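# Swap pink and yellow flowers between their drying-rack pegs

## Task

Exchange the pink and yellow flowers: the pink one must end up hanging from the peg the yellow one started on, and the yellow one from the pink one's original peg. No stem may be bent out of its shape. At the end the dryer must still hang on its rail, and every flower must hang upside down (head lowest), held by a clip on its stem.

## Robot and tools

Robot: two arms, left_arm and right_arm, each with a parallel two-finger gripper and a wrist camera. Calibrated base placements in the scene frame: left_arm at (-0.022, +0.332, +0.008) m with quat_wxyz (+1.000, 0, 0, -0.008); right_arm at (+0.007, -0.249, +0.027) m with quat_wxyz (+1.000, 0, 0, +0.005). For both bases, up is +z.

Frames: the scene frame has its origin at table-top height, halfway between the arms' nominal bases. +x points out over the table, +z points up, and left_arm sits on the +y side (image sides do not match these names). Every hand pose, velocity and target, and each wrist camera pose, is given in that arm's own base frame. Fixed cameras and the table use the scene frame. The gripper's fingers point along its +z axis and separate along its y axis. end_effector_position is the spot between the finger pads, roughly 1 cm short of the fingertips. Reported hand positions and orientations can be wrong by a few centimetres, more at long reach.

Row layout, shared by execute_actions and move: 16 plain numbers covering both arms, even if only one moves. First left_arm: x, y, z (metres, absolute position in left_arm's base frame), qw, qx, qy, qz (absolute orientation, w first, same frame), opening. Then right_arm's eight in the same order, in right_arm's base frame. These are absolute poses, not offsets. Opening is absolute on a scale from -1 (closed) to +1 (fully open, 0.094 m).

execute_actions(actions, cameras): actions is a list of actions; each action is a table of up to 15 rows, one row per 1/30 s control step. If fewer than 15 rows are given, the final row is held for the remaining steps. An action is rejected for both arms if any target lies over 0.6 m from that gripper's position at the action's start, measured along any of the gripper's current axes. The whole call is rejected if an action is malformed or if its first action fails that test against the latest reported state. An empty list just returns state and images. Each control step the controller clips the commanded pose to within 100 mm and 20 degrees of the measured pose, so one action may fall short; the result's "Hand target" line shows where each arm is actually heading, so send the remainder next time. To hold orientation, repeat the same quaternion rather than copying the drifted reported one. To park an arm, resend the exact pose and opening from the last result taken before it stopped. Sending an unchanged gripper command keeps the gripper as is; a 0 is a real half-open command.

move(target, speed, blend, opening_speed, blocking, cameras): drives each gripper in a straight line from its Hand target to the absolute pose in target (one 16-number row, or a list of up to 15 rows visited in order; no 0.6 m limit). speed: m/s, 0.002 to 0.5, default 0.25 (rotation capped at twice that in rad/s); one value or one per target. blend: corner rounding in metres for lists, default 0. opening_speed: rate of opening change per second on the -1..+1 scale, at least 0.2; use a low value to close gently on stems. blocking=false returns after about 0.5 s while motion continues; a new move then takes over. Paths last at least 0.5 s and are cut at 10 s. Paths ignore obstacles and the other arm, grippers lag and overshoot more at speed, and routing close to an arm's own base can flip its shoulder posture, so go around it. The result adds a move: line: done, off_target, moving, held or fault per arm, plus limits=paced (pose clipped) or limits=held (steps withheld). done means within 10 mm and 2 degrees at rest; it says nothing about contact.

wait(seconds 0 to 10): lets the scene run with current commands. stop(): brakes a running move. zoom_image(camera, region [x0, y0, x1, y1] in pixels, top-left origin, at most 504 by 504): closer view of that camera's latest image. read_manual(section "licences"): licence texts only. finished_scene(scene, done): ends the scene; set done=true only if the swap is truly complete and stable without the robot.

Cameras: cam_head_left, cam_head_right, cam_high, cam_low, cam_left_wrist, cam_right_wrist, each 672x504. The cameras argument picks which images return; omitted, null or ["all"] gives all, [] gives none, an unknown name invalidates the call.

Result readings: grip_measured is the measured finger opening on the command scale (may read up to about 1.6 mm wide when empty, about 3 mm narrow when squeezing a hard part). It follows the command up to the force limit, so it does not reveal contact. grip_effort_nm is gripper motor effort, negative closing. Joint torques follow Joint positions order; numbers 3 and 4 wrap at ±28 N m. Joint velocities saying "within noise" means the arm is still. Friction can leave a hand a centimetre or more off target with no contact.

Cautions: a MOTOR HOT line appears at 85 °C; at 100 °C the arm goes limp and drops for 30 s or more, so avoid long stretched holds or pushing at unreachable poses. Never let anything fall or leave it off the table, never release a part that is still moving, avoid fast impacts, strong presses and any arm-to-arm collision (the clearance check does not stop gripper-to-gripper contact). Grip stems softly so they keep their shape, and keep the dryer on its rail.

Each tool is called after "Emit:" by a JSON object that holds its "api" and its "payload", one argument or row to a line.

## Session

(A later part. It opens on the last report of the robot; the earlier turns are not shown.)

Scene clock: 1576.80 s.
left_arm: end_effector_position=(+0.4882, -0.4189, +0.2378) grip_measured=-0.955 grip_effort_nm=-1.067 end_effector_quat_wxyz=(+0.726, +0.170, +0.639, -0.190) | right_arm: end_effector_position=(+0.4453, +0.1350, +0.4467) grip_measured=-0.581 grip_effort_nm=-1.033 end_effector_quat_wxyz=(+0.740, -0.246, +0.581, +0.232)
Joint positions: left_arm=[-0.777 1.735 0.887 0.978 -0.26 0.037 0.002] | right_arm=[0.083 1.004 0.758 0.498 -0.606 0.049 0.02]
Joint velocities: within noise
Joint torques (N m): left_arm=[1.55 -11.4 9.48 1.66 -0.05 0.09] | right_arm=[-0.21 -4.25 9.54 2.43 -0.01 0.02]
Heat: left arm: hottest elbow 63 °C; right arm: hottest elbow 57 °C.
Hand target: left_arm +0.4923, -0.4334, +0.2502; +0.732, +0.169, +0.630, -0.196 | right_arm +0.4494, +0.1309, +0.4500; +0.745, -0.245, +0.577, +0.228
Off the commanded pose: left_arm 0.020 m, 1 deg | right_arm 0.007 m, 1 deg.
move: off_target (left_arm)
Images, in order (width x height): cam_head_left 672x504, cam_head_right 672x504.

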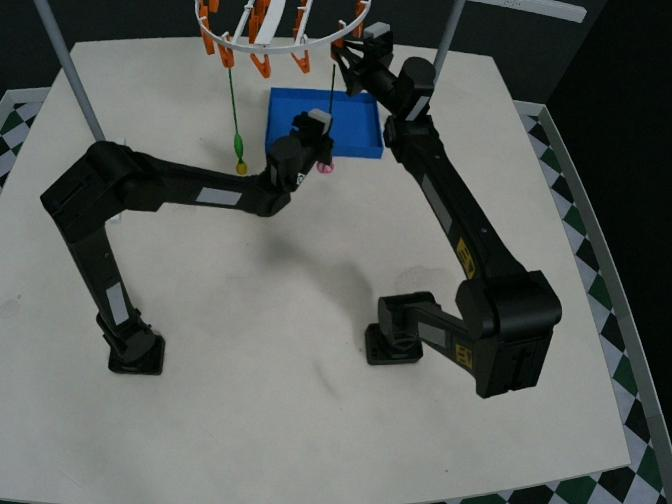

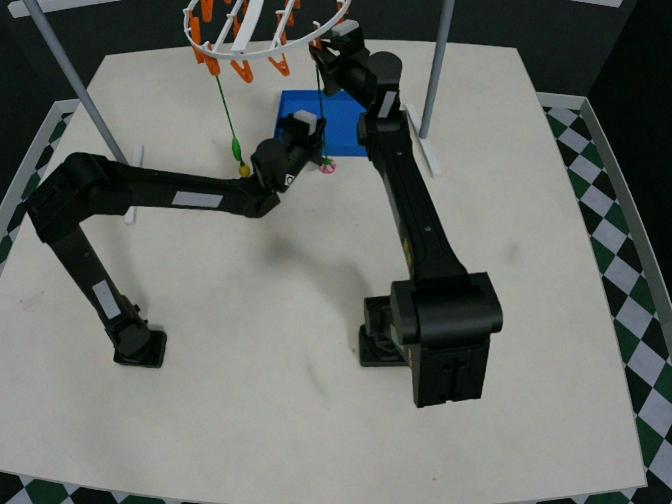

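Emit:
{"api": "move", "payload": {
  "target": [0.4985, -0.4385, 0.257, 0.7399, 0.1664, 0.6209, -0.1983, -1.0, 0.4495, 0.1310, 0.450, 0.7463, -0.2452, 0.5776, 0.2281, -0.72],
  "speed": 0.02,
  "cameras": ["cam_head_left"]
}}

Emit:
{"api": "zoom_image", "payload": {
  "camera": "cam_head_left",
  "region": [310, 40, 350, 80]
}}

Scene clock: 1579.90 s.
left_arm: end_effector_position=(+0.4918, -0.4228, +0.2394) grip_measured=-0.955 grip_effort_nm=-1.062 end_effector_quat_wxyz=(+0.727, +0.168, +0.637, -0.191) | right_arm: end_effector_position=(+0.4453, +0.1350, +0.4467) grip_measured=-0.581 grip_effort_nm=-1.043 end_effector_quat_wxyz=(+0.740, -0.246, +0.581, +0.232)
Joint positions: left_arm=[-0.778 1.745 0.904 0.978 -0.26 0.037 0.002] | right_arm=[0.083 1.004 0.758 0.498 -0.606 0.049 0.02]
Joint velocities: within noise
Joint torques (N m): left_arm=[1.85 -11.11 9.95 2.43 0.06 0.16] | right_arm=[-0.15 -4.31 9.57 2.47 0.03 0.04]
Heat: left arm: hottest elbow 63 °C; right arm: hottest elbow 57 °C.
Hand target: left_arm +0.4973, -0.4375, +0.2570; +0.740, +0.166, +0.621, -0.198 | right_arm +0.4494, +0.1309, +0.4500; +0.745, -0.245, +0.577, +0.228
Off the commanded pose: left_arm 0.025 m, 3 deg | right_arm 0.007 m, 1 deg.
move: off_target (left_arm)
Images, in order (width x height): cam_head_left 672x504.

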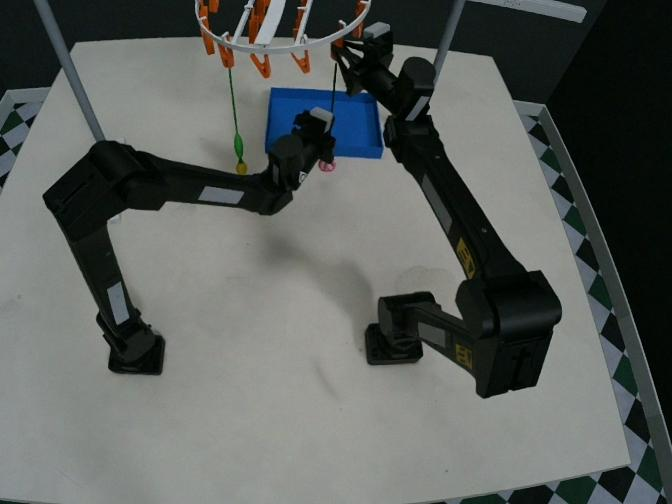

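Scaled by 12.600 from the camera's 672x504 image, which has a finer 960x720 frame.

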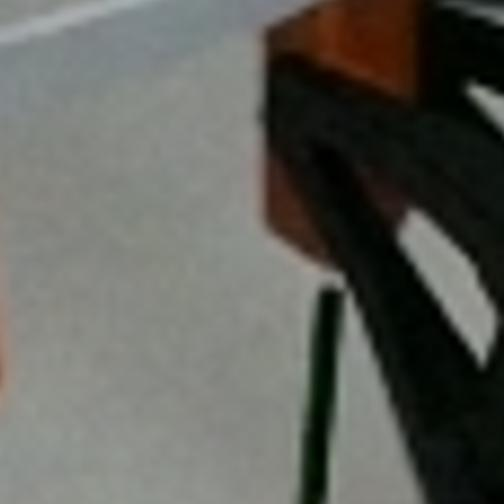

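Emit:
{"api": "move", "payload": {
  "target": [0.4975, -0.4377, 0.265, 0.7399, 0.1664, 0.6209, -0.1983, -1.0, 0.4495, 0.1310, 0.450, 0.7463, -0.2452, 0.5776, 0.2281, -0.72],
  "speed": 0.02,
  "cameras": ["cam_head_left"]
}}

Emit:
{"api": "zoom_image", "payload": {
  "camera": "cam_head_left",
  "region": [310, 40, 350, 80]
}}

Scene clock: 1584.37 s.
left_arm: end_effector_position=(+0.4920, -0.4230, +0.2389) grip_measured=-0.955 grip_effort_nm=-1.067 end_effector_quat_wxyz=(+0.727, +0.169, +0.638, -0.190) | right_arm: end_effector_position=(+0.4453, +0.1350, +0.4467) grip_measured=-0.581 grip_effort_nm=-1.028 end_effector_quat_wxyz=(+0.740, -0.246, +0.581, +0.232)
Joint positions: left_arm=[-0.778 1.746 0.905 0.975 -0.26 0.037 0.002] | right_arm=[0.083 1.004 0.758 0.498 -0.606 0.049 0.02]
Joint velocities: within noise
Joint torques (N m): left_arm=[1.85 -12.75 9.96 1.65 0.05 0.16] | right_arm=[-0.03 -4.25 9.55 2.43 0 0.04]
Heat: left arm: hottest elbow 64 °C; right arm: hottest elbow 57 °C.
Hand target: left_arm +0.4962, -0.4365, +0.2652; +0.740, +0.166, +0.621, -0.198 | right_arm +0.4494, +0.1309, +0.4500; +0.745, -0.245, +0.577, +0.228
Off the commanded pose: left_arm 0.030 m, 3 deg | right_arm 0.007 m, 1 deg.
move: off_target (left_arm)
Images, in order (width x height): cam_head_left 672x504.

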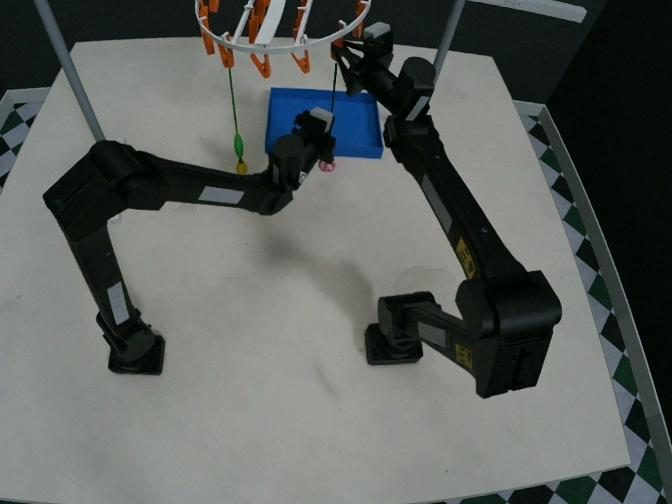

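Scaled by 12.600 from the camera's 672x504 image, which has a finer 960x720 frame.

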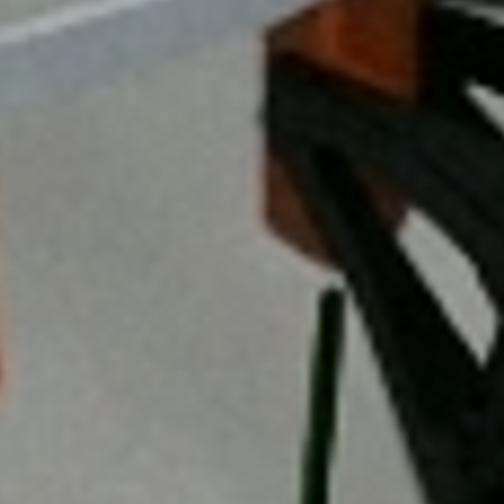

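Emit:
{"api": "move", "payload": {
  "target": [0.4970, -0.4372, 0.274, 0.7426, 0.1656, 0.6177, -0.1990, -1.0, 0.4495, 0.1310, 0.450, 0.7463, -0.2452, 0.5776, 0.2281, -0.72],
  "speed": 0.02,
  "cameras": ["cam_head_left"]
}}

Emit:
{"api": "zoom_image", "payload": {
  "camera": "cam_head_left",
  "region": [310, 40, 350, 80]
}}

Scene clock: 1586.93 s.
left_arm: end_effector_position=(+0.4922, -0.4232, +0.2369) grip_measured=-0.955 grip_effort_nm=-1.067 end_effector_quat_wxyz=(+0.725, +0.171, +0.640, -0.189) | right_arm: end_effector_position=(+0.4453, +0.1350, +0.4467) grip_measured=-0.581 grip_effort_nm=-1.023 end_effector_quat_wxyz=(+0.740, -0.246, +0.581, +0.232)
Joint positions: left_arm=[-0.778 1.746 0.905 0.967 -0.26 0.039 0.002] | right_arm=[0.083 1.004 0.758 0.498 -0.606 0.049 0.02]
Joint velocities: within noise
Joint torques (N m): left_arm=[1.85 -13.92 10.13 1.63 0.08 0.15] | right_arm=[-0.32 -4.31 9.51 2.4 0.01 0.03]
Heat: left arm: hottest elbow 64 °C; right arm: hottest elbow 57 °C.
Hand target: left_arm +0.4952, -0.4355, +0.2742; +0.743, +0.165, +0.618, -0.199 | right_arm +0.4494, +0.1309, +0.4500; +0.745, -0.245, +0.577, +0.228
Off the commanded pose: left_arm 0.040 m, 4 deg | right_arm 0.007 m, 1 deg.
move: off_target (left_arm)
Images, in order (width x height): cam_head_left 672x504.

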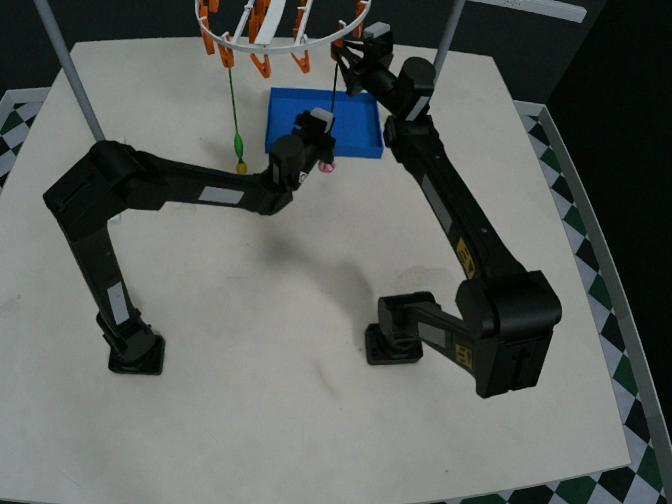

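Scaled by 12.600 from the camera's 672x504 image, which has a finer 960x720 frame.

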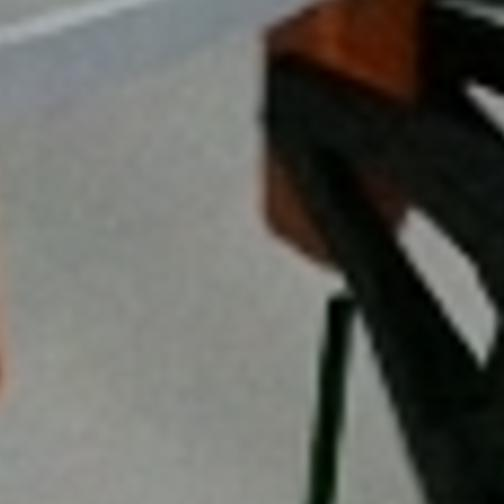

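Emit:
{"api": "move", "payload": {
  "target": [0.4965, -0.4368, 0.280, 0.7533, 0.1620, 0.6046, -0.2018, -1.0, 0.4495, 0.1310, 0.450, 0.7463, -0.2452, 0.5776, 0.2281, -0.72],
  "speed": 0.02,
  "cameras": ["cam_head_left"]
}}

Emit:
{"api": "zoom_image", "payload": {
  "camera": "cam_head_left",
  "region": [310, 40, 350, 80]
}}

Scene clock: 1590.83 s.
left_arm: end_effector_position=(+0.4920, -0.4230, +0.2391) grip_measured=-0.955 grip_effort_nm=-1.067 end_effector_quat_wxyz=(+0.728, +0.172, +0.637, -0.187) | right_arm: end_effector_position=(+0.4453, +0.1350, +0.4467) grip_measured=-0.581 grip_effort_nm=-1.033 end_effector_quat_wxyz=(+0.740, -0.246, +0.581, +0.232)
Joint positions: left_arm=[-0.778 1.746 0.905 0.976 -0.26 0.048 0.002] | right_arm=[0.083 1.004 0.758 0.498 -0.606 0.049 0.02]
Joint velocities: within noise
Joint torques (N m): left_arm=[1.85 -13.45 10.11 3.08 0.14 0.16] | right_arm=[-0.21 -4.42 9.51 2.45 0.02 0.03]
Heat: left arm: hottest elbow 65 °C; right arm: hottest elbow 57 °C.
Hand target: left_arm +0.4945, -0.4348, +0.2798; +0.753, +0.162, +0.605, -0.202 | right_arm +0.4494, +0.1309, +0.4500; +0.745, -0.245, +0.577, +0.228
Off the commanded pose: left_arm 0.043 m, 5 deg | right_arm 0.007 m, 1 deg.
move: off_target (left_arm)
Images, in order (width x height): cam_head_left 672x504.

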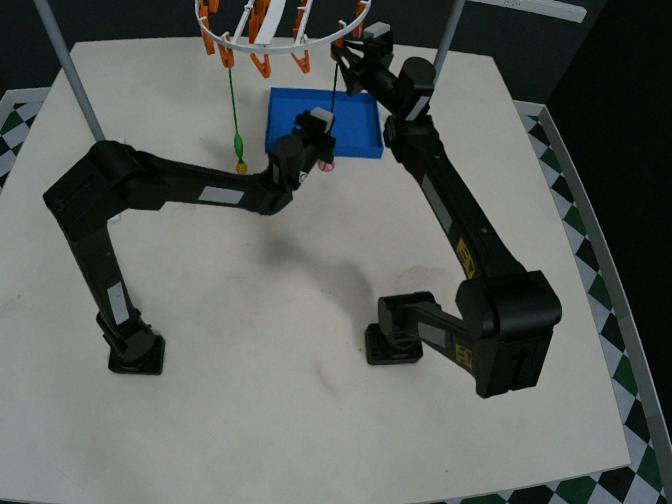

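Scaled by 12.600 from the camera's 672x504 image, which has a finer 960x720 frame.

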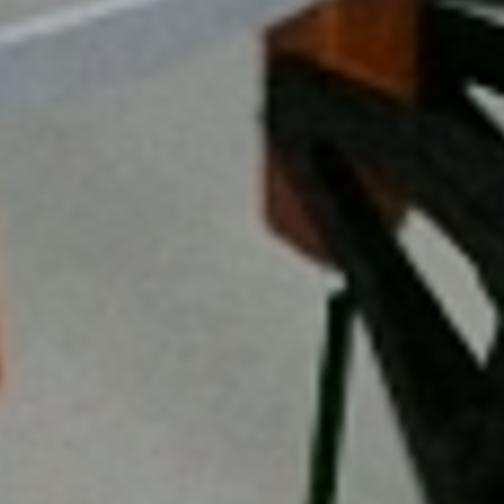

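Emit:
{"api": "move", "payload": {
  "target": [0.4965, -0.4366, 0.286, 0.7521, 0.1583, 0.6056, -0.2064, -1.0, 0.4495, 0.1310, 0.450, 0.7463, -0.2452, 0.5776, 0.2281, -0.72],
  "speed": 0.02,
  "cameras": ["cam_head_left"]
}}

Emit:
{"api": "zoom_image", "payload": {
  "camera": "cam_head_left",
  "region": [310, 40, 350, 80]
}}

Scene clock: 1599.77 s.
left_arm: end_effector_position=(+0.4929, -0.4240, +0.2439) grip_measured=-0.955 grip_effort_nm=-1.067 end_effector_quat_wxyz=(+0.731, +0.171, +0.634, -0.188) | right_arm: end_effector_position=(+0.4453, +0.1350, +0.4467) grip_measured=-0.581 grip_effort_nm=-1.033 end_effector_quat_wxyz=(+0.740, -0.246, +0.581, +0.232)
Joint positions: left_arm=[-0.778 1.743 0.911 0.976 -0.26 0.049 0.002] | right_arm=[0.083 1.004 0.758 0.498 -0.606 0.049 0.02]
Joint velocities: within noise
Joint torques (N m): left_arm=[1.9 -14.21 10.02 2.36 0.17 0.02] | right_arm=[-0.26 -4.13 9.54 2.47 0.01 0.04]
Heat: left arm: hottest elbow 66 °C; right arm: hottest elbow 57 °C.
Hand target: left_arm +0.4946, -0.4346, +0.2860; +0.752, +0.158, +0.606, -0.206 | right_arm +0.4494, +0.1309, +0.4500; +0.745, -0.245, +0.577, +0.228
Off the commanded pose: left_arm 0.044 m, 5 deg | right_arm 0.007 m, 1 deg.
move: off_target (left_arm)
Images, in order (width x height): cam_head_left 672x504.

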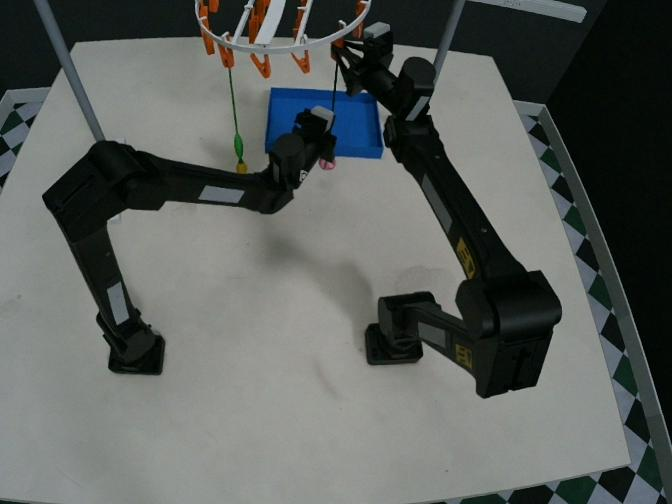

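Scaled by 12.600 from the camera's 672x504 image, which has a finer 960x720 frame.

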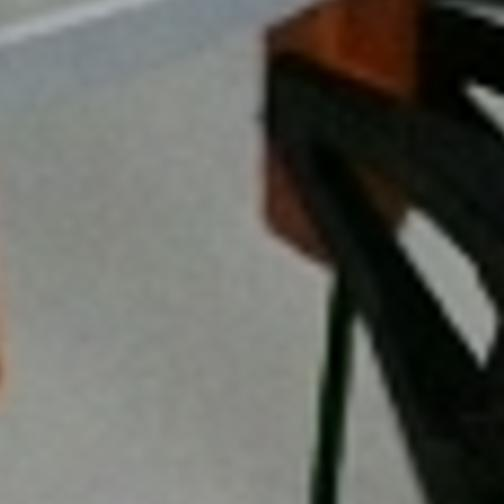

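Emit:
{"api": "move", "payload": {
  "target": [0.4935, -0.4340, 0.292, 0.7521, 0.1583, 0.6056, -0.2064, -1.0, 0.4495, 0.1310, 0.450, 0.7463, -0.2452, 0.5776, 0.2281, -0.72],
  "speed": 0.02,
  "cameras": ["cam_head_left", "cam_right_wrist"]
}}

Emit:
{"api": "zoom_image", "payload": {
  "camera": "cam_head_left",
  "region": [310, 40, 350, 80]
}}

Emit:
{"api": "zoom_image", "payload": {
  "camera": "cam_right_wrist",
  "region": [240, 360, 430, 504]
}}

Scene clock: 1603.67 s.
left_arm: end_effector_position=(+0.4914, -0.4225, +0.2555) grip_measured=-0.955 grip_effort_nm=-1.062 end_effector_quat_wxyz=(+0.736, +0.167, +0.627, -0.191) | right_arm: end_effector_position=(+0.4453, +0.1350, +0.4467) grip_measured=-0.581 grip_effort_nm=-1.033 end_effector_quat_wxyz=(+0.740, -0.246, +0.581, +0.232)
Joint positions: left_arm=[-0.778 1.725 0.911 0.976 -0.26 0.049 0.002] | right_arm=[0.083 1.004 0.758 0.498 -0.606 0.049 0.02]
Joint velocities: within noise
Joint torques (N m): left_arm=[1.85 -14.1 9.73 1.78 0.15 0.03] | right_arm=[-0.09 -4.42 9.51 2.43 0.02 0.05]
Heat: left arm: hottest elbow 65 °C; right arm: hottest elbow 57 °C.
Hand target: left_arm +0.4921, -0.4325, +0.2919; +0.752, +0.158, +0.606, -0.206 | right_arm +0.4494, +0.1309, +0.4500; +0.745, -0.245, +0.577, +0.228
Off the commanded pose: left_arm 0.038 m, 4 deg | right_arm 0.007 m, 1 deg.
move: off_target (left_arm)
camera_calibration:
cam_right_wrist: T_world_to_cam=[[0.631884, -0.768073, 0.103855, -0.22516], [-0.105594, -0.218057, -0.970207, 0.551085], [0.767836, 0.602092, -0.218891, -0.238531], [0, 0, 0, 1]] pos_world=[0.383619, 0.0908459, 0.505838]
Images, in order (width x height): cam_head_left 672x504, cam_right_wrist 672x504.

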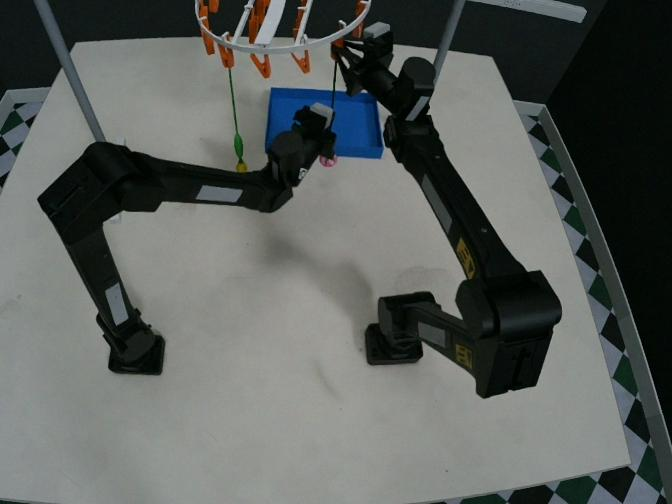

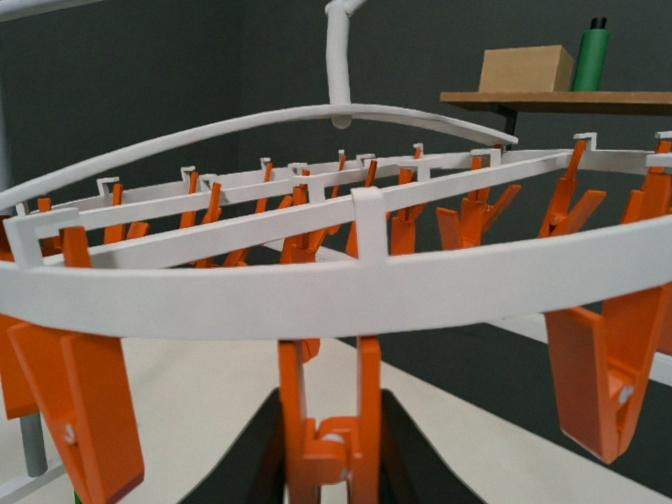

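Scaled by 12.600 from the camera's 672x504 image, which has a finer 960x720 frame.

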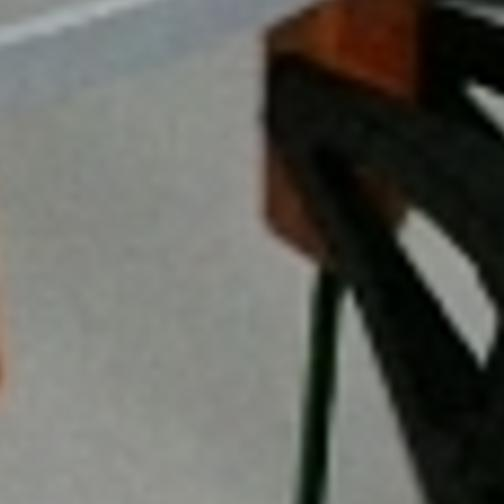

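Scaled by 2.653 from the camera's 672x504 image, which has a finer 960x720 frame.

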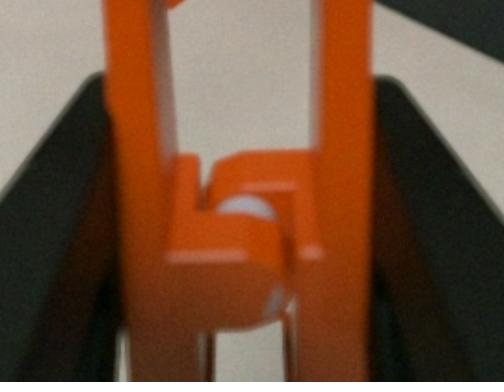

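Emit:
{"api": "move", "payload": {
  "target": [0.4975, -0.4375, 0.294, 0.7426, 0.1656, 0.6177, -0.1990, -1.0, 0.4495, 0.1310, 0.450, 0.7463, -0.2452, 0.5776, 0.2281, -0.72],
  "speed": 0.02,
  "cameras": ["cam_head_left", "cam_right_wrist"]
}}

Emit:
{"api": "zoom_image", "payload": {
  "camera": "cam_head_left",
  "region": [310, 40, 350, 80]
}}

Emit:
{"api": "zoom_image", "payload": {
  "camera": "cam_right_wrist",
  "region": [240, 360, 430, 504]
}}

Scene clock: 1613.40 s.
left_arm: end_effector_position=(+0.4935, -0.4245, +0.2522) grip_measured=-0.955 grip_effort_nm=-1.067 end_effector_quat_wxyz=(+0.724, +0.176, +0.642, -0.184) | right_arm: end_effector_position=(+0.4453, +0.1350, +0.4468) grip_measured=-0.581 grip_effort_nm=-1.033 end_effector_quat_wxyz=(+0.741, -0.246, +0.581, +0.232)
Joint positions: left_arm=[-0.778 1.713 0.921 0.911 -0.26 0.049 0.002] | right_arm=[0.083 1.004 0.758 0.498 -0.606 0.049 0.02]
Joint velocities: within noise
Joint torques (N m): left_arm=[1.85 -14.27 10.41 1.74 0.08 0.06] | right_arm=[-0.32 -4.25 9.55 2.41 0.03 0.04]
Heat: left arm: hottest elbow 64 °C; right arm: hottest elbow 57 °C.
Hand target: left_arm +0.4955, -0.4355, +0.2940; +0.743, +0.166, +0.618, -0.199 | right_arm +0.4494, +0.1309, +0.4500; +0.745, -0.245, +0.577, +0.228
Off the commanded pose: left_arm 0.044 m, 4 deg | right_arm 0.007 m, 1 deg.
move: off_target (left_arm)
camera_calibration:
cam_right_wrist: T_world_to_cam=[[0.631845, -0.768077, 0.10407, -0.225235], [-0.105225, -0.218026, -0.970254, 0.551012], [0.767919, 0.602099, -0.21858, -0.238674], [0, 0, 0, 1]] pos_world=[0.383577, 0.0908423, 0.505892]
Images, in order (width x height): cam_head_left 672x504, cam_right_wrist 672x504.

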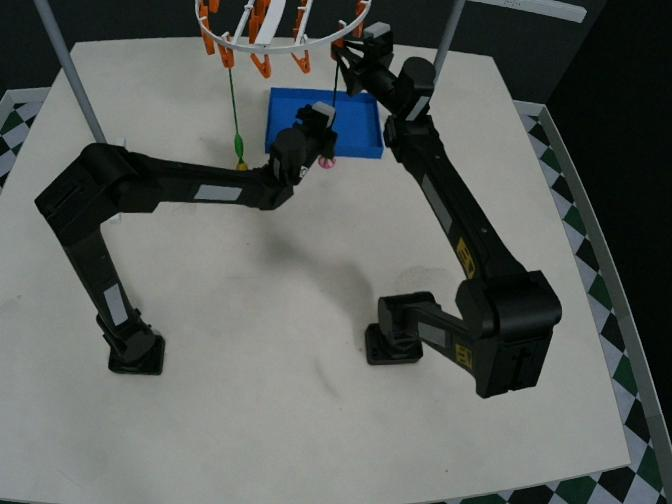

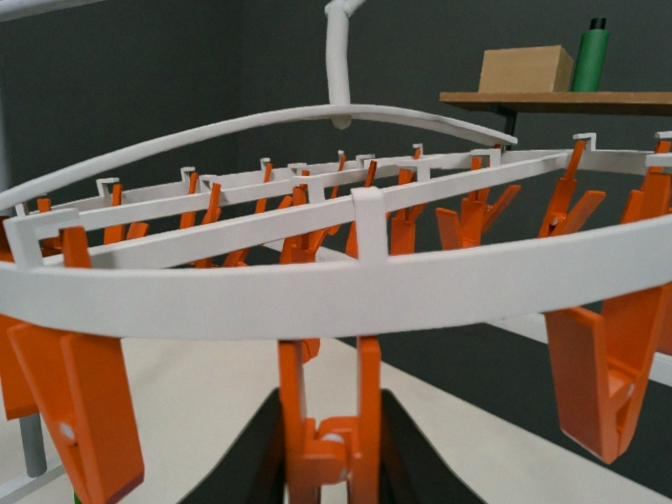

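Scaled by 12.600 from the camera's 672x504 image, which has a finer 960x720 frame.

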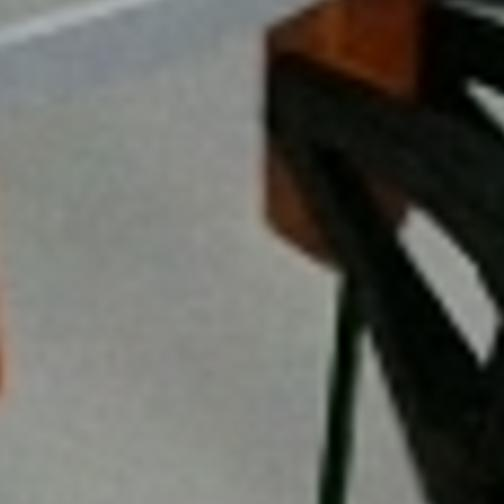

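Scaled by 2.653 from the camera's 672x504 image, which has a finer 960x720 frame.

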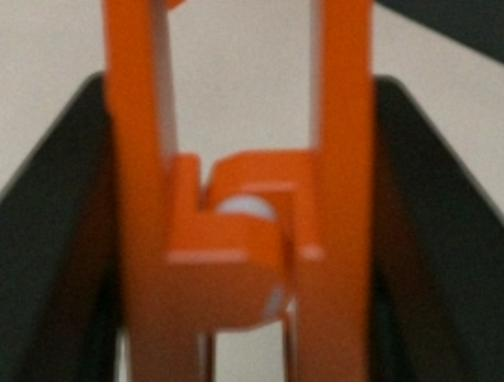

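Emit:
{"api": "move", "payload": {
  "target": [0.4857, -0.4180, 0.2380, 0.7169, 0.1660, 0.6468, -0.2001, -1.0, 0.4495, 0.1310, 0.450, 0.7463, -0.2452, 0.5776, 0.2281, -0.72],
  "speed": 0.03,
  "cameras": ["cam_head_left", "cam_head_right"]
}}

Emit:
{"api": "zoom_image", "payload": {
  "camera": "cam_head_left",
  "region": [310, 40, 350, 80]
}}

Emit:
{"api": "zoom_image", "payload": {
  "camera": "cam_head_right",
  "region": [290, 40, 330, 80]
}}

Scene clock: 1642.27 s.
left_arm: end_effector_position=(+0.4855, -0.4178, +0.2357) grip_measured=-0.955 grip_effort_nm=-1.062 end_effector_quat_wxyz=(+0.713, +0.172, +0.652, -0.193) | right_arm: end_effector_position=(+0.4454, +0.1350, +0.4467) grip_measured=-0.581 grip_effort_nm=-1.033 end_effector_quat_wxyz=(+0.741, -0.246, +0.581, +0.232)
Joint positions: left_arm=[-0.778 1.712 0.88 0.925 -0.255 0.017 0.002] | right_arm=[0.083 1.005 0.758 0.499 -0.606 0.049 0.02]
Joint velocities: within noise
Joint torques (N m): left_arm=[2.61 -11.63 6.5 3.02 0.16 -0.07] | right_arm=[-0.26 -4.31 9.48 2.35 0.01 0.02]
Heat: left arm: hottest elbow 69 °C; right arm: hottest elbow 57 °C.
Hand target: left_arm +0.4857, -0.4179, +0.2381; +0.717, +0.166, +0.647, -0.200 | right_arm +0.4495, +0.1309, +0.4498; +0.745, -0.245, +0.577, +0.228
Off the commanded pose: left_arm 0.002 m, 1 deg | right_arm 0.007 m, 1 deg.
move: done
Images, in order (width x height): cam_head_left 672x504, cam_head_right 672x504.

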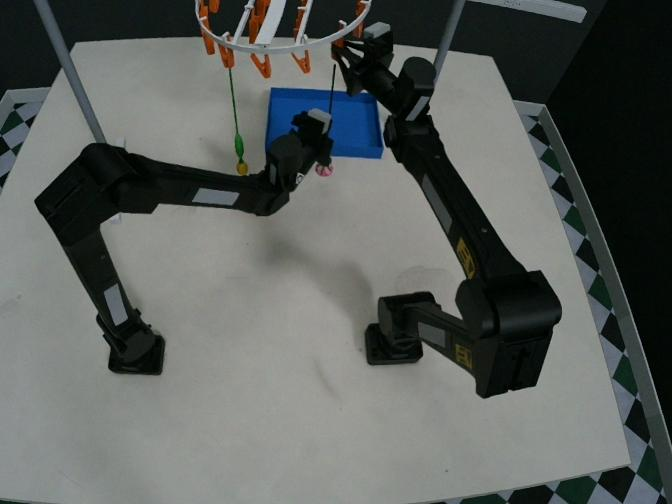

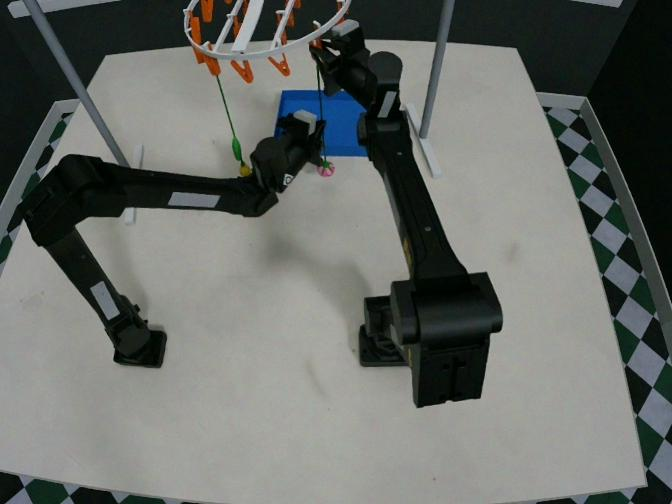

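Scaled by 12.600 from the camera's 672x504 image, which has a finer 960x720 frame.

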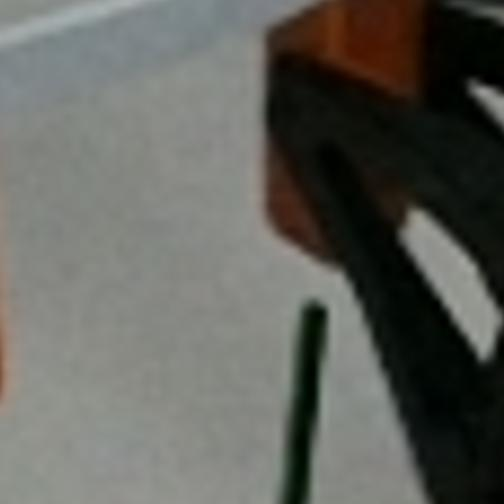

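Scaled by 12.600 from the camera's 672x504 image, which has a finer 960x720 frame.

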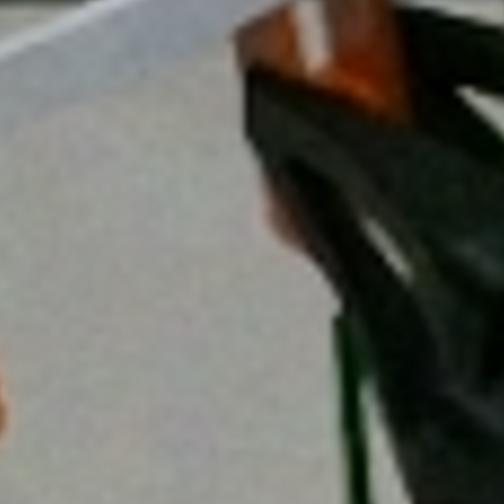

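Emit:
{"api": "move", "payload": {
  "target": [0.5044, -0.4336, 0.2867, 0.748, 0.1637, 0.6111, -0.2004, -1.0, 0.4495, 0.1310, 0.450, 0.7463, -0.2452, 0.5776, 0.2281, -0.72],
  "speed": 0.02,
  "cameras": ["cam_head_left", "cam_right_wrist"]
}}

Emit:
{"api": "zoom_image", "payload": {
  "camera": "cam_head_left",
  "region": [310, 40, 350, 80]
}}

Emit:
{"api": "zoom_image", "payload": {
  "camera": "cam_right_wrist",
  "region": [240, 360, 430, 504]
}}

Scene clock: 1666.73 s.
left_arm: end_effector_position=(+0.4923, -0.4263, +0.2569) grip_measured=-0.955 grip_effort_nm=-1.067 end_effector_quat_wxyz=(+0.727, +0.174, +0.636, -0.194) | right_arm: end_effector_position=(+0.4454, +0.1350, +0.4467) grip_measured=-0.581 grip_effort_nm=-1.033 end_effector_quat_wxyz=(+0.741, -0.246, +0.581, +0.232)
Joint positions: left_arm=[-0.778 1.712 0.922 0.925 -0.247 0.04 0.002] | right_arm=[0.083 1.005 0.758 0.499 -0.606 0.049 0.02]
Joint velocities: within noise
Joint torques (N m): left_arm=[2.96 -12.04 10.39 3 0.17 0.19] | right_arm=[-0.32 -4.25 9.55 2.39 0 0.03]
Heat: left arm: hottest elbow 64 °C; right arm: hottest elbow 57 °C.
Hand target: left_arm +0.5027, -0.4320, +0.2868; +0.748, +0.164, +0.611, -0.200 | right_arm +0.4495, +0.1309, +0.4498; +0.745, -0.245, +0.577, +0.228
Off the commanded pose: left_arm 0.033 m, 4 deg | right_arm 0.007 m, 1 deg.
move: off_target (left_arm)
camera_calibration:
cam_right_wrist: T_world_to_cam=[[0.631845, -0.768077, 0.10407, -0.225283], [-0.105225, -0.218026, -0.970254, 0.550941], [0.767919, 0.602099, -0.21858, -0.238774], [0, 0, 0, 1]] pos_world=[0.383676, 0.0908507, 0.505807]
Images, in order (width x height): cam_head_left 672x504, cam_right_wrist 672x504.

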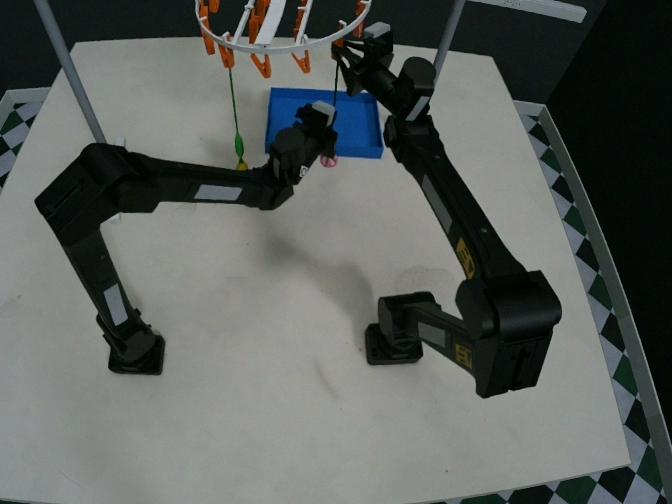

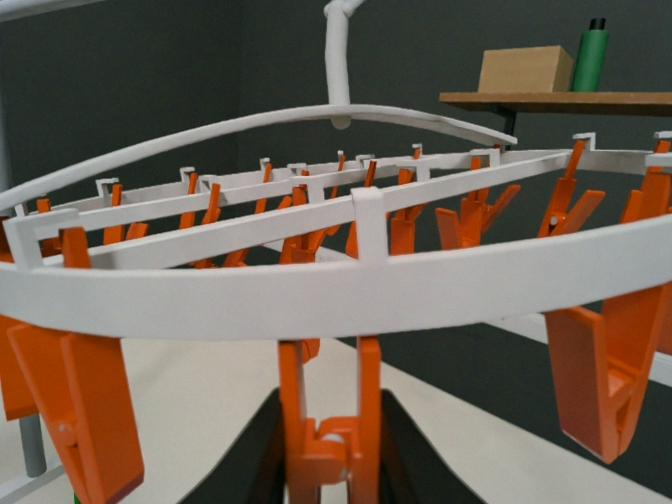

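Scaled by 12.600 from the camera's 672x504 image, which has a finer 960x720 frame.

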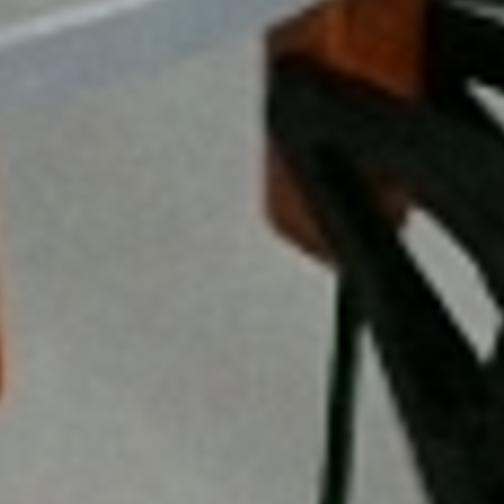

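Scaled by 2.653 from the camera's 672x504 image, which has a finer 960x720 frame.

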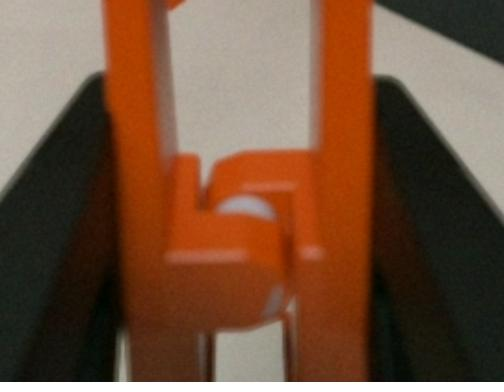

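Emit:
{"api": "move", "payload": {
  "target": [0.5062, -0.4351, 0.2917, 0.7512, 0.1627, 0.6072, -0.2013, -1.0, 0.4495, 0.1310, 0.450, 0.7463, -0.2452, 0.5776, 0.2281, -0.72],
  "speed": 0.02,
  "cameras": ["cam_right_wrist"]
}}

Emit:
{"api": "zoom_image", "payload": {
  "camera": "cam_right_wrist",
  "region": [240, 360, 430, 504]
}}

Scene clock: 1671.93 s.
left_arm: end_effector_position=(+0.4938, -0.4282, +0.2620) grip_measured=-0.955 grip_effort_nm=-1.057 end_effector_quat_wxyz=(+0.730, +0.174, +0.632, -0.195) | right_arm: end_effector_position=(+0.4454, +0.1350, +0.4467) grip_measured=-0.581 grip_effort_nm=-1.033 end_effector_quat_wxyz=(+0.741, -0.246, +0.581, +0.232)
Joint positions: left_arm=[-0.778 1.712 0.932 0.925 -0.246 0.043 0.002] | right_arm=[0.083 1.005 0.758 0.499 -0.606 0.049 0.02]
Joint velocities: within noise
Joint torques (N m): left_arm=[3.02 -11.99 10.48 3.07 0.17 0.19] | right_arm=[-0.26 -4.42 9.55 2.4 0.01 0.04]
Heat: left arm: hottest elbow 64 °C; right arm: hottest elbow 57 °C.
Hand target: left_arm +0.5045, -0.4335, +0.2916; +0.751, +0.163, +0.607, -0.201 | right_arm +0.4495, +0.1309, +0.4498; +0.745, -0.245, +0.577, +0.228
Off the commanded pose: left_arm 0.033 m, 4 deg | right_arm 0.007 m, 1 deg.
move: off_target (left_arm)
camera_calibration:
cam_right_wrist: T_world_to_cam=[[0.631845, -0.768077, 0.10407, -0.225283], [-0.105225, -0.218026, -0.970254, 0.550941], [0.767919, 0.602099, -0.21858, -0.238774], [0, 0, 0, 1]] pos_world=[0.383676, 0.0908507, 0.505807]
Images, in order (width x height): cam_right_wrist 672x504.

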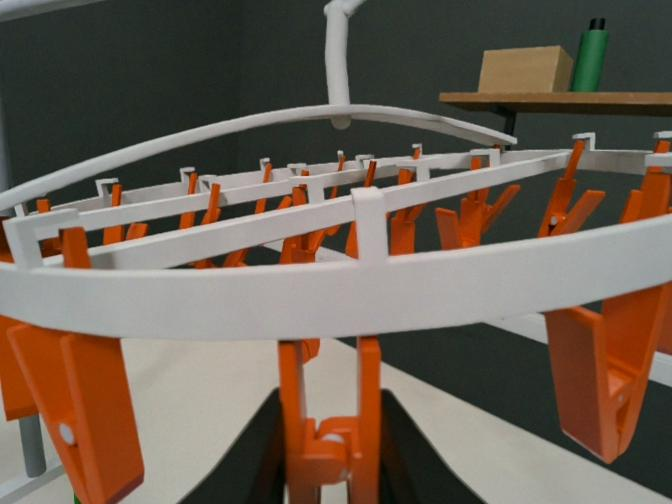

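Scaled by 2.653 from the camera's 672x504 image, which has a finer 960x720 frame.

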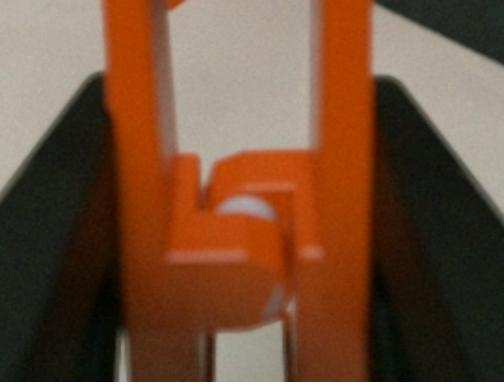

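Emit:
{"api": "execute_actions", "payload": {
  "actions": [],
  "cameras": ["cam_head_left", "cam_head_right"]
}}

Emit:
{"api": "zoom_image", "payload": {
  "camera": "cam_head_left",
  "region": [310, 40, 350, 80]
}}

Emit:
{"api": "zoom_image", "payload": {
  "camera": "cam_head_right",
  "region": [290, 40, 330, 80]
}}

Scene clock: 1675.73 s.
left_arm: end_effector_position=(+0.4939, -0.4283, +0.2622) grip_measured=-0.955 grip_effort_nm=-1.067 end_effector_quat_wxyz=(+0.730, +0.174, +0.632, -0.195) | right_arm: end_effector_position=(+0.4454, +0.1350, +0.4467) grip_measured=-0.581 grip_effort_nm=-1.033 end_effector_quat_wxyz=(+0.741, -0.246, +0.581, +0.232)
Joint positions: left_arm=[-0.778 1.712 0.932 0.925 -0.245 0.043 0.002] | right_arm=[0.083 1.005 0.758 0.499 -0.606 0.049 0.02]
Joint velocities: within noise
Joint torques (N m): left_arm=[3.02 -11.93 10.48 3.07 0.17 0.17] | right_arm=[-0.15 -4.31 9.52 2.47 0.01 0.03]
Heat: left arm: hottest elbow 65 °C; right arm: hottest elbow 57 °C.
Hand target: left_arm +0.5045, -0.4335, +0.2917; +0.751, +0.163, +0.607, -0.201 | right_arm +0.4495, +0.1309, +0.4498; +0.745, -0.245, +0.577, +0.228
Tool commands: left_gripper/opening=-1.0 right_gripper/opening=-0.72
Off the commanded pose: left_arm 0.033 m, 4 deg | right_arm 0.007 m, 1 deg.
Images, in order (width x height): cam_head_left 672x504, cam_head_right 672x504.

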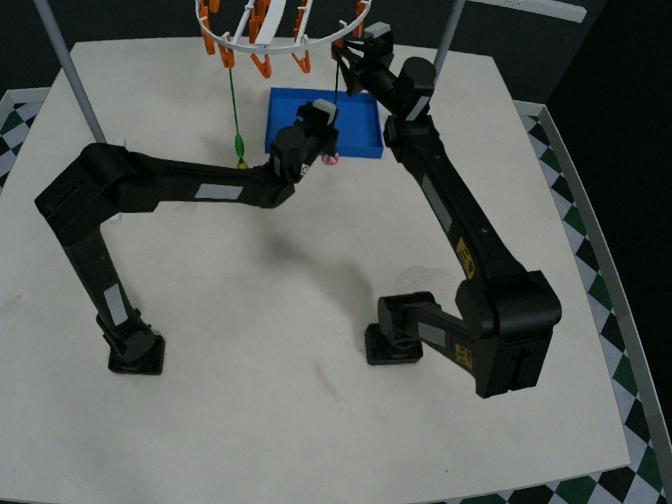

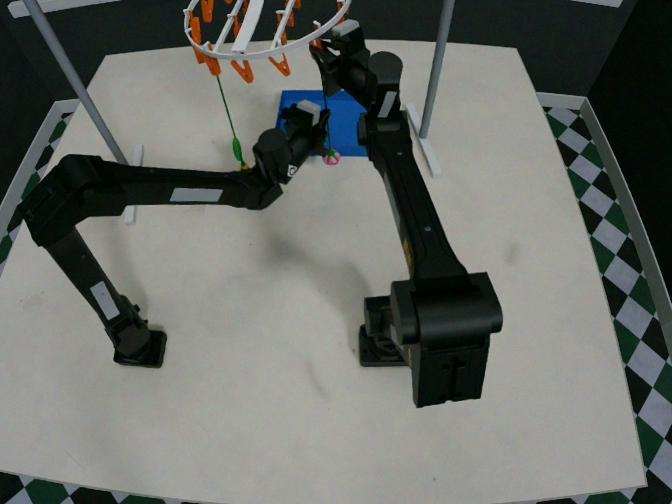

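Scaled by 12.600 from the camera's 672x504 image, which has a finer 960x720 frame.

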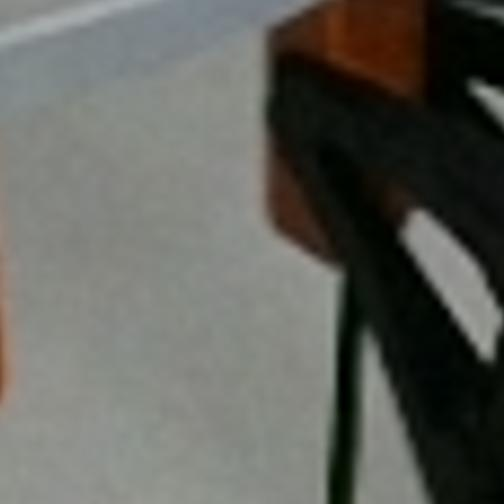

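Scaled by 12.600 from the camera's 672x504 image, which has a finer 960x720 frame.

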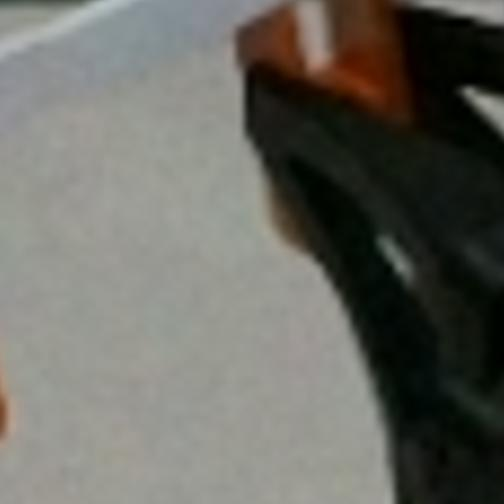

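Emit:
{"api": "move", "payload": {
  "target": [0.5077, -0.4363, 0.2957, 0.7539, 0.1619, 0.6040, -0.2020, -1.0, 0.4495, 0.1310, 0.450, 0.7463, -0.2452, 0.5776, 0.2281, -0.72],
  "speed": 0.02,
  "cameras": ["cam_right_wrist"]
}}

Emit:
{"api": "zoom_image", "payload": {
  "camera": "cam_right_wrist",
  "region": [240, 360, 430, 504]
}}

Scene clock: 1686.43 s.
left_arm: end_effector_position=(+0.4951, -0.4297, +0.2672) grip_measured=-0.955 grip_effort_nm=-1.067 end_effector_quat_wxyz=(+0.733, +0.173, +0.628, -0.196) | right_arm: end_effector_position=(+0.4454, +0.1350, +0.4467) grip_measured=-0.581 grip_effort_nm=-1.028 end_effector_quat_wxyz=(+0.741, -0.246, +0.581, +0.232)
Joint positions: left_arm=[-0.778 1.712 0.941 0.928 -0.244 0.045 0.002] | right_arm=[0.083 1.005 0.758 0.499 -0.606 0.049 0.02]
Joint velocities: within noise
Joint torques (N m): left_arm=[3.08 -11.87 10.55 2.99 0.17 0.17] | right_arm=[-0.15 -4.31 9.52 2.39 0.02 0.04]
Heat: left arm: hottest elbow 67 °C; right arm: hottest elbow 57 °C.
Hand target: left_arm +0.5060, -0.4348, +0.2958; +0.754, +0.162, +0.604, -0.202 | right_arm +0.4495, +0.1309, +0.4498; +0.745, -0.245, +0.577, +0.228
Off the commanded pose: left_arm 0.032 m, 4 deg | right_arm 0.007 m, 1 deg.
move: off_target (left_arm)
camera_calibration:
cam_right_wrist: T_world_to_cam=[[0.631845, -0.768077, 0.10407, -0.225283], [-0.105225, -0.218026, -0.970254, 0.550941], [0.767919, 0.602099, -0.21858, -0.238774], [0, 0, 0, 1]] pos_world=[0.383676, 0.0908507, 0.505807]
Images, in order (width x height): cam_right_wrist 672x504.

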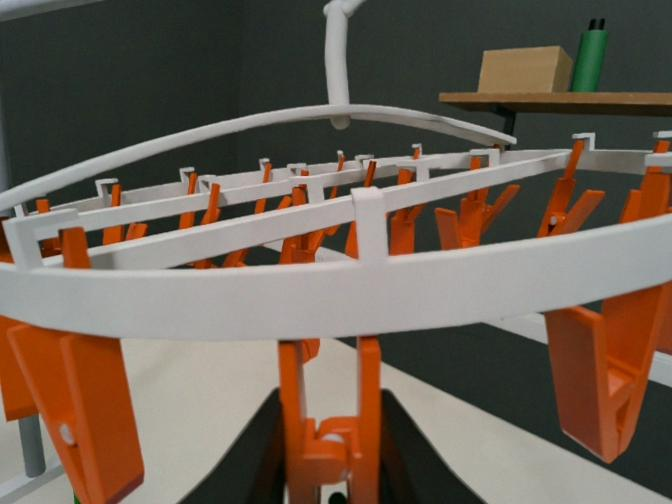

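Scaled by 2.653 from the camera's 672x504 image, which has a finer 960x720 frame.

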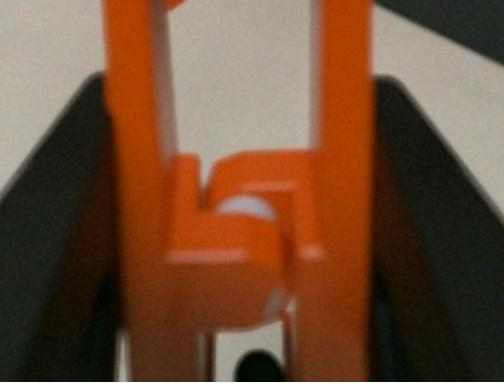

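Emit:
{"api": "move", "payload": {
  "target": [0.5100, -0.4344, 0.2957, 0.7518, 0.1556, 0.6057, -0.2099, -1.0, 0.4495, 0.1310, 0.450, 0.7463, -0.2452, 0.5776, 0.2281, -0.72],
  "speed": 0.02,
  "cameras": ["cam_right_wrist"]
}}

Emit:
{"api": "zoom_image", "payload": {
  "camera": "cam_right_wrist",
  "region": [300, 450, 372, 504]
}}

Scene clock: 1702.30 s.
left_arm: end_effector_position=(+0.4952, -0.4299, +0.2672) grip_measured=-0.955 grip_effort_nm=-1.067 end_effector_quat_wxyz=(+0.733, +0.174, +0.627, -0.199) | right_arm: end_effector_position=(+0.4454, +0.1350, +0.4467) grip_measured=-0.581 grip_effort_nm=-1.033 end_effector_quat_wxyz=(+0.741, -0.246, +0.581, +0.232)
Joint positions: left_arm=[-0.776 1.712 0.941 0.928 -0.238 0.043 0.002] | right_arm=[0.083 1.005 0.758 0.499 -0.606 0.049 0.02]
Joint velocities: within noise
Joint torques (N m): left_arm=[3.43 -11.87 10.59 2.97 0.2 -0.06] | right_arm=[-0.32 -4.37 9.51 2.39 0.02 0.05]
Heat: left arm: hottest elbow 65 °C; right arm: hottest elbow 57 °C.
Hand target: left_arm +0.5083, -0.4327, +0.2957; +0.752, +0.156, +0.606, -0.210 | right_arm +0.4495, +0.1309, +0.4498; +0.745, -0.245, +0.577, +0.228
Off the commanded pose: left_arm 0.032 m, 4 deg | right_arm 0.007 m, 1 deg.
move: off_target (left_arm)
camera_calibration:
cam_right_wrist: T_world_to_cam=[[0.631845, -0.768077, 0.10407, -0.225283], [-0.105225, -0.218026, -0.970254, 0.550941], [0.767919, 0.602099, -0.21858, -0.238774], [0, 0, 0, 1]] pos_world=[0.383676, 0.0908507, 0.505807]
Images, in order (width x height): cam_right_wrist 672x504.

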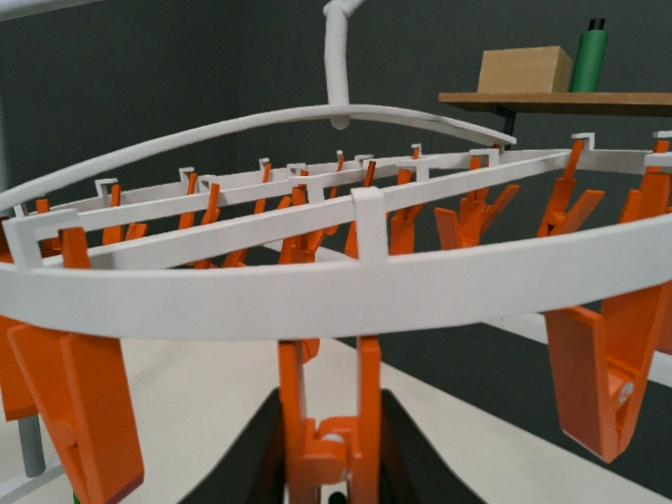

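Scaled by 7.000 from the camera's 672x504 image, which has a finer 960x720 frame.

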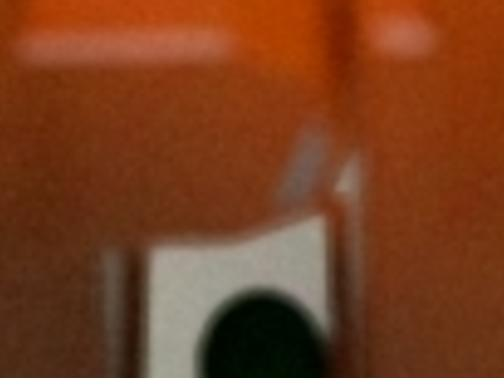

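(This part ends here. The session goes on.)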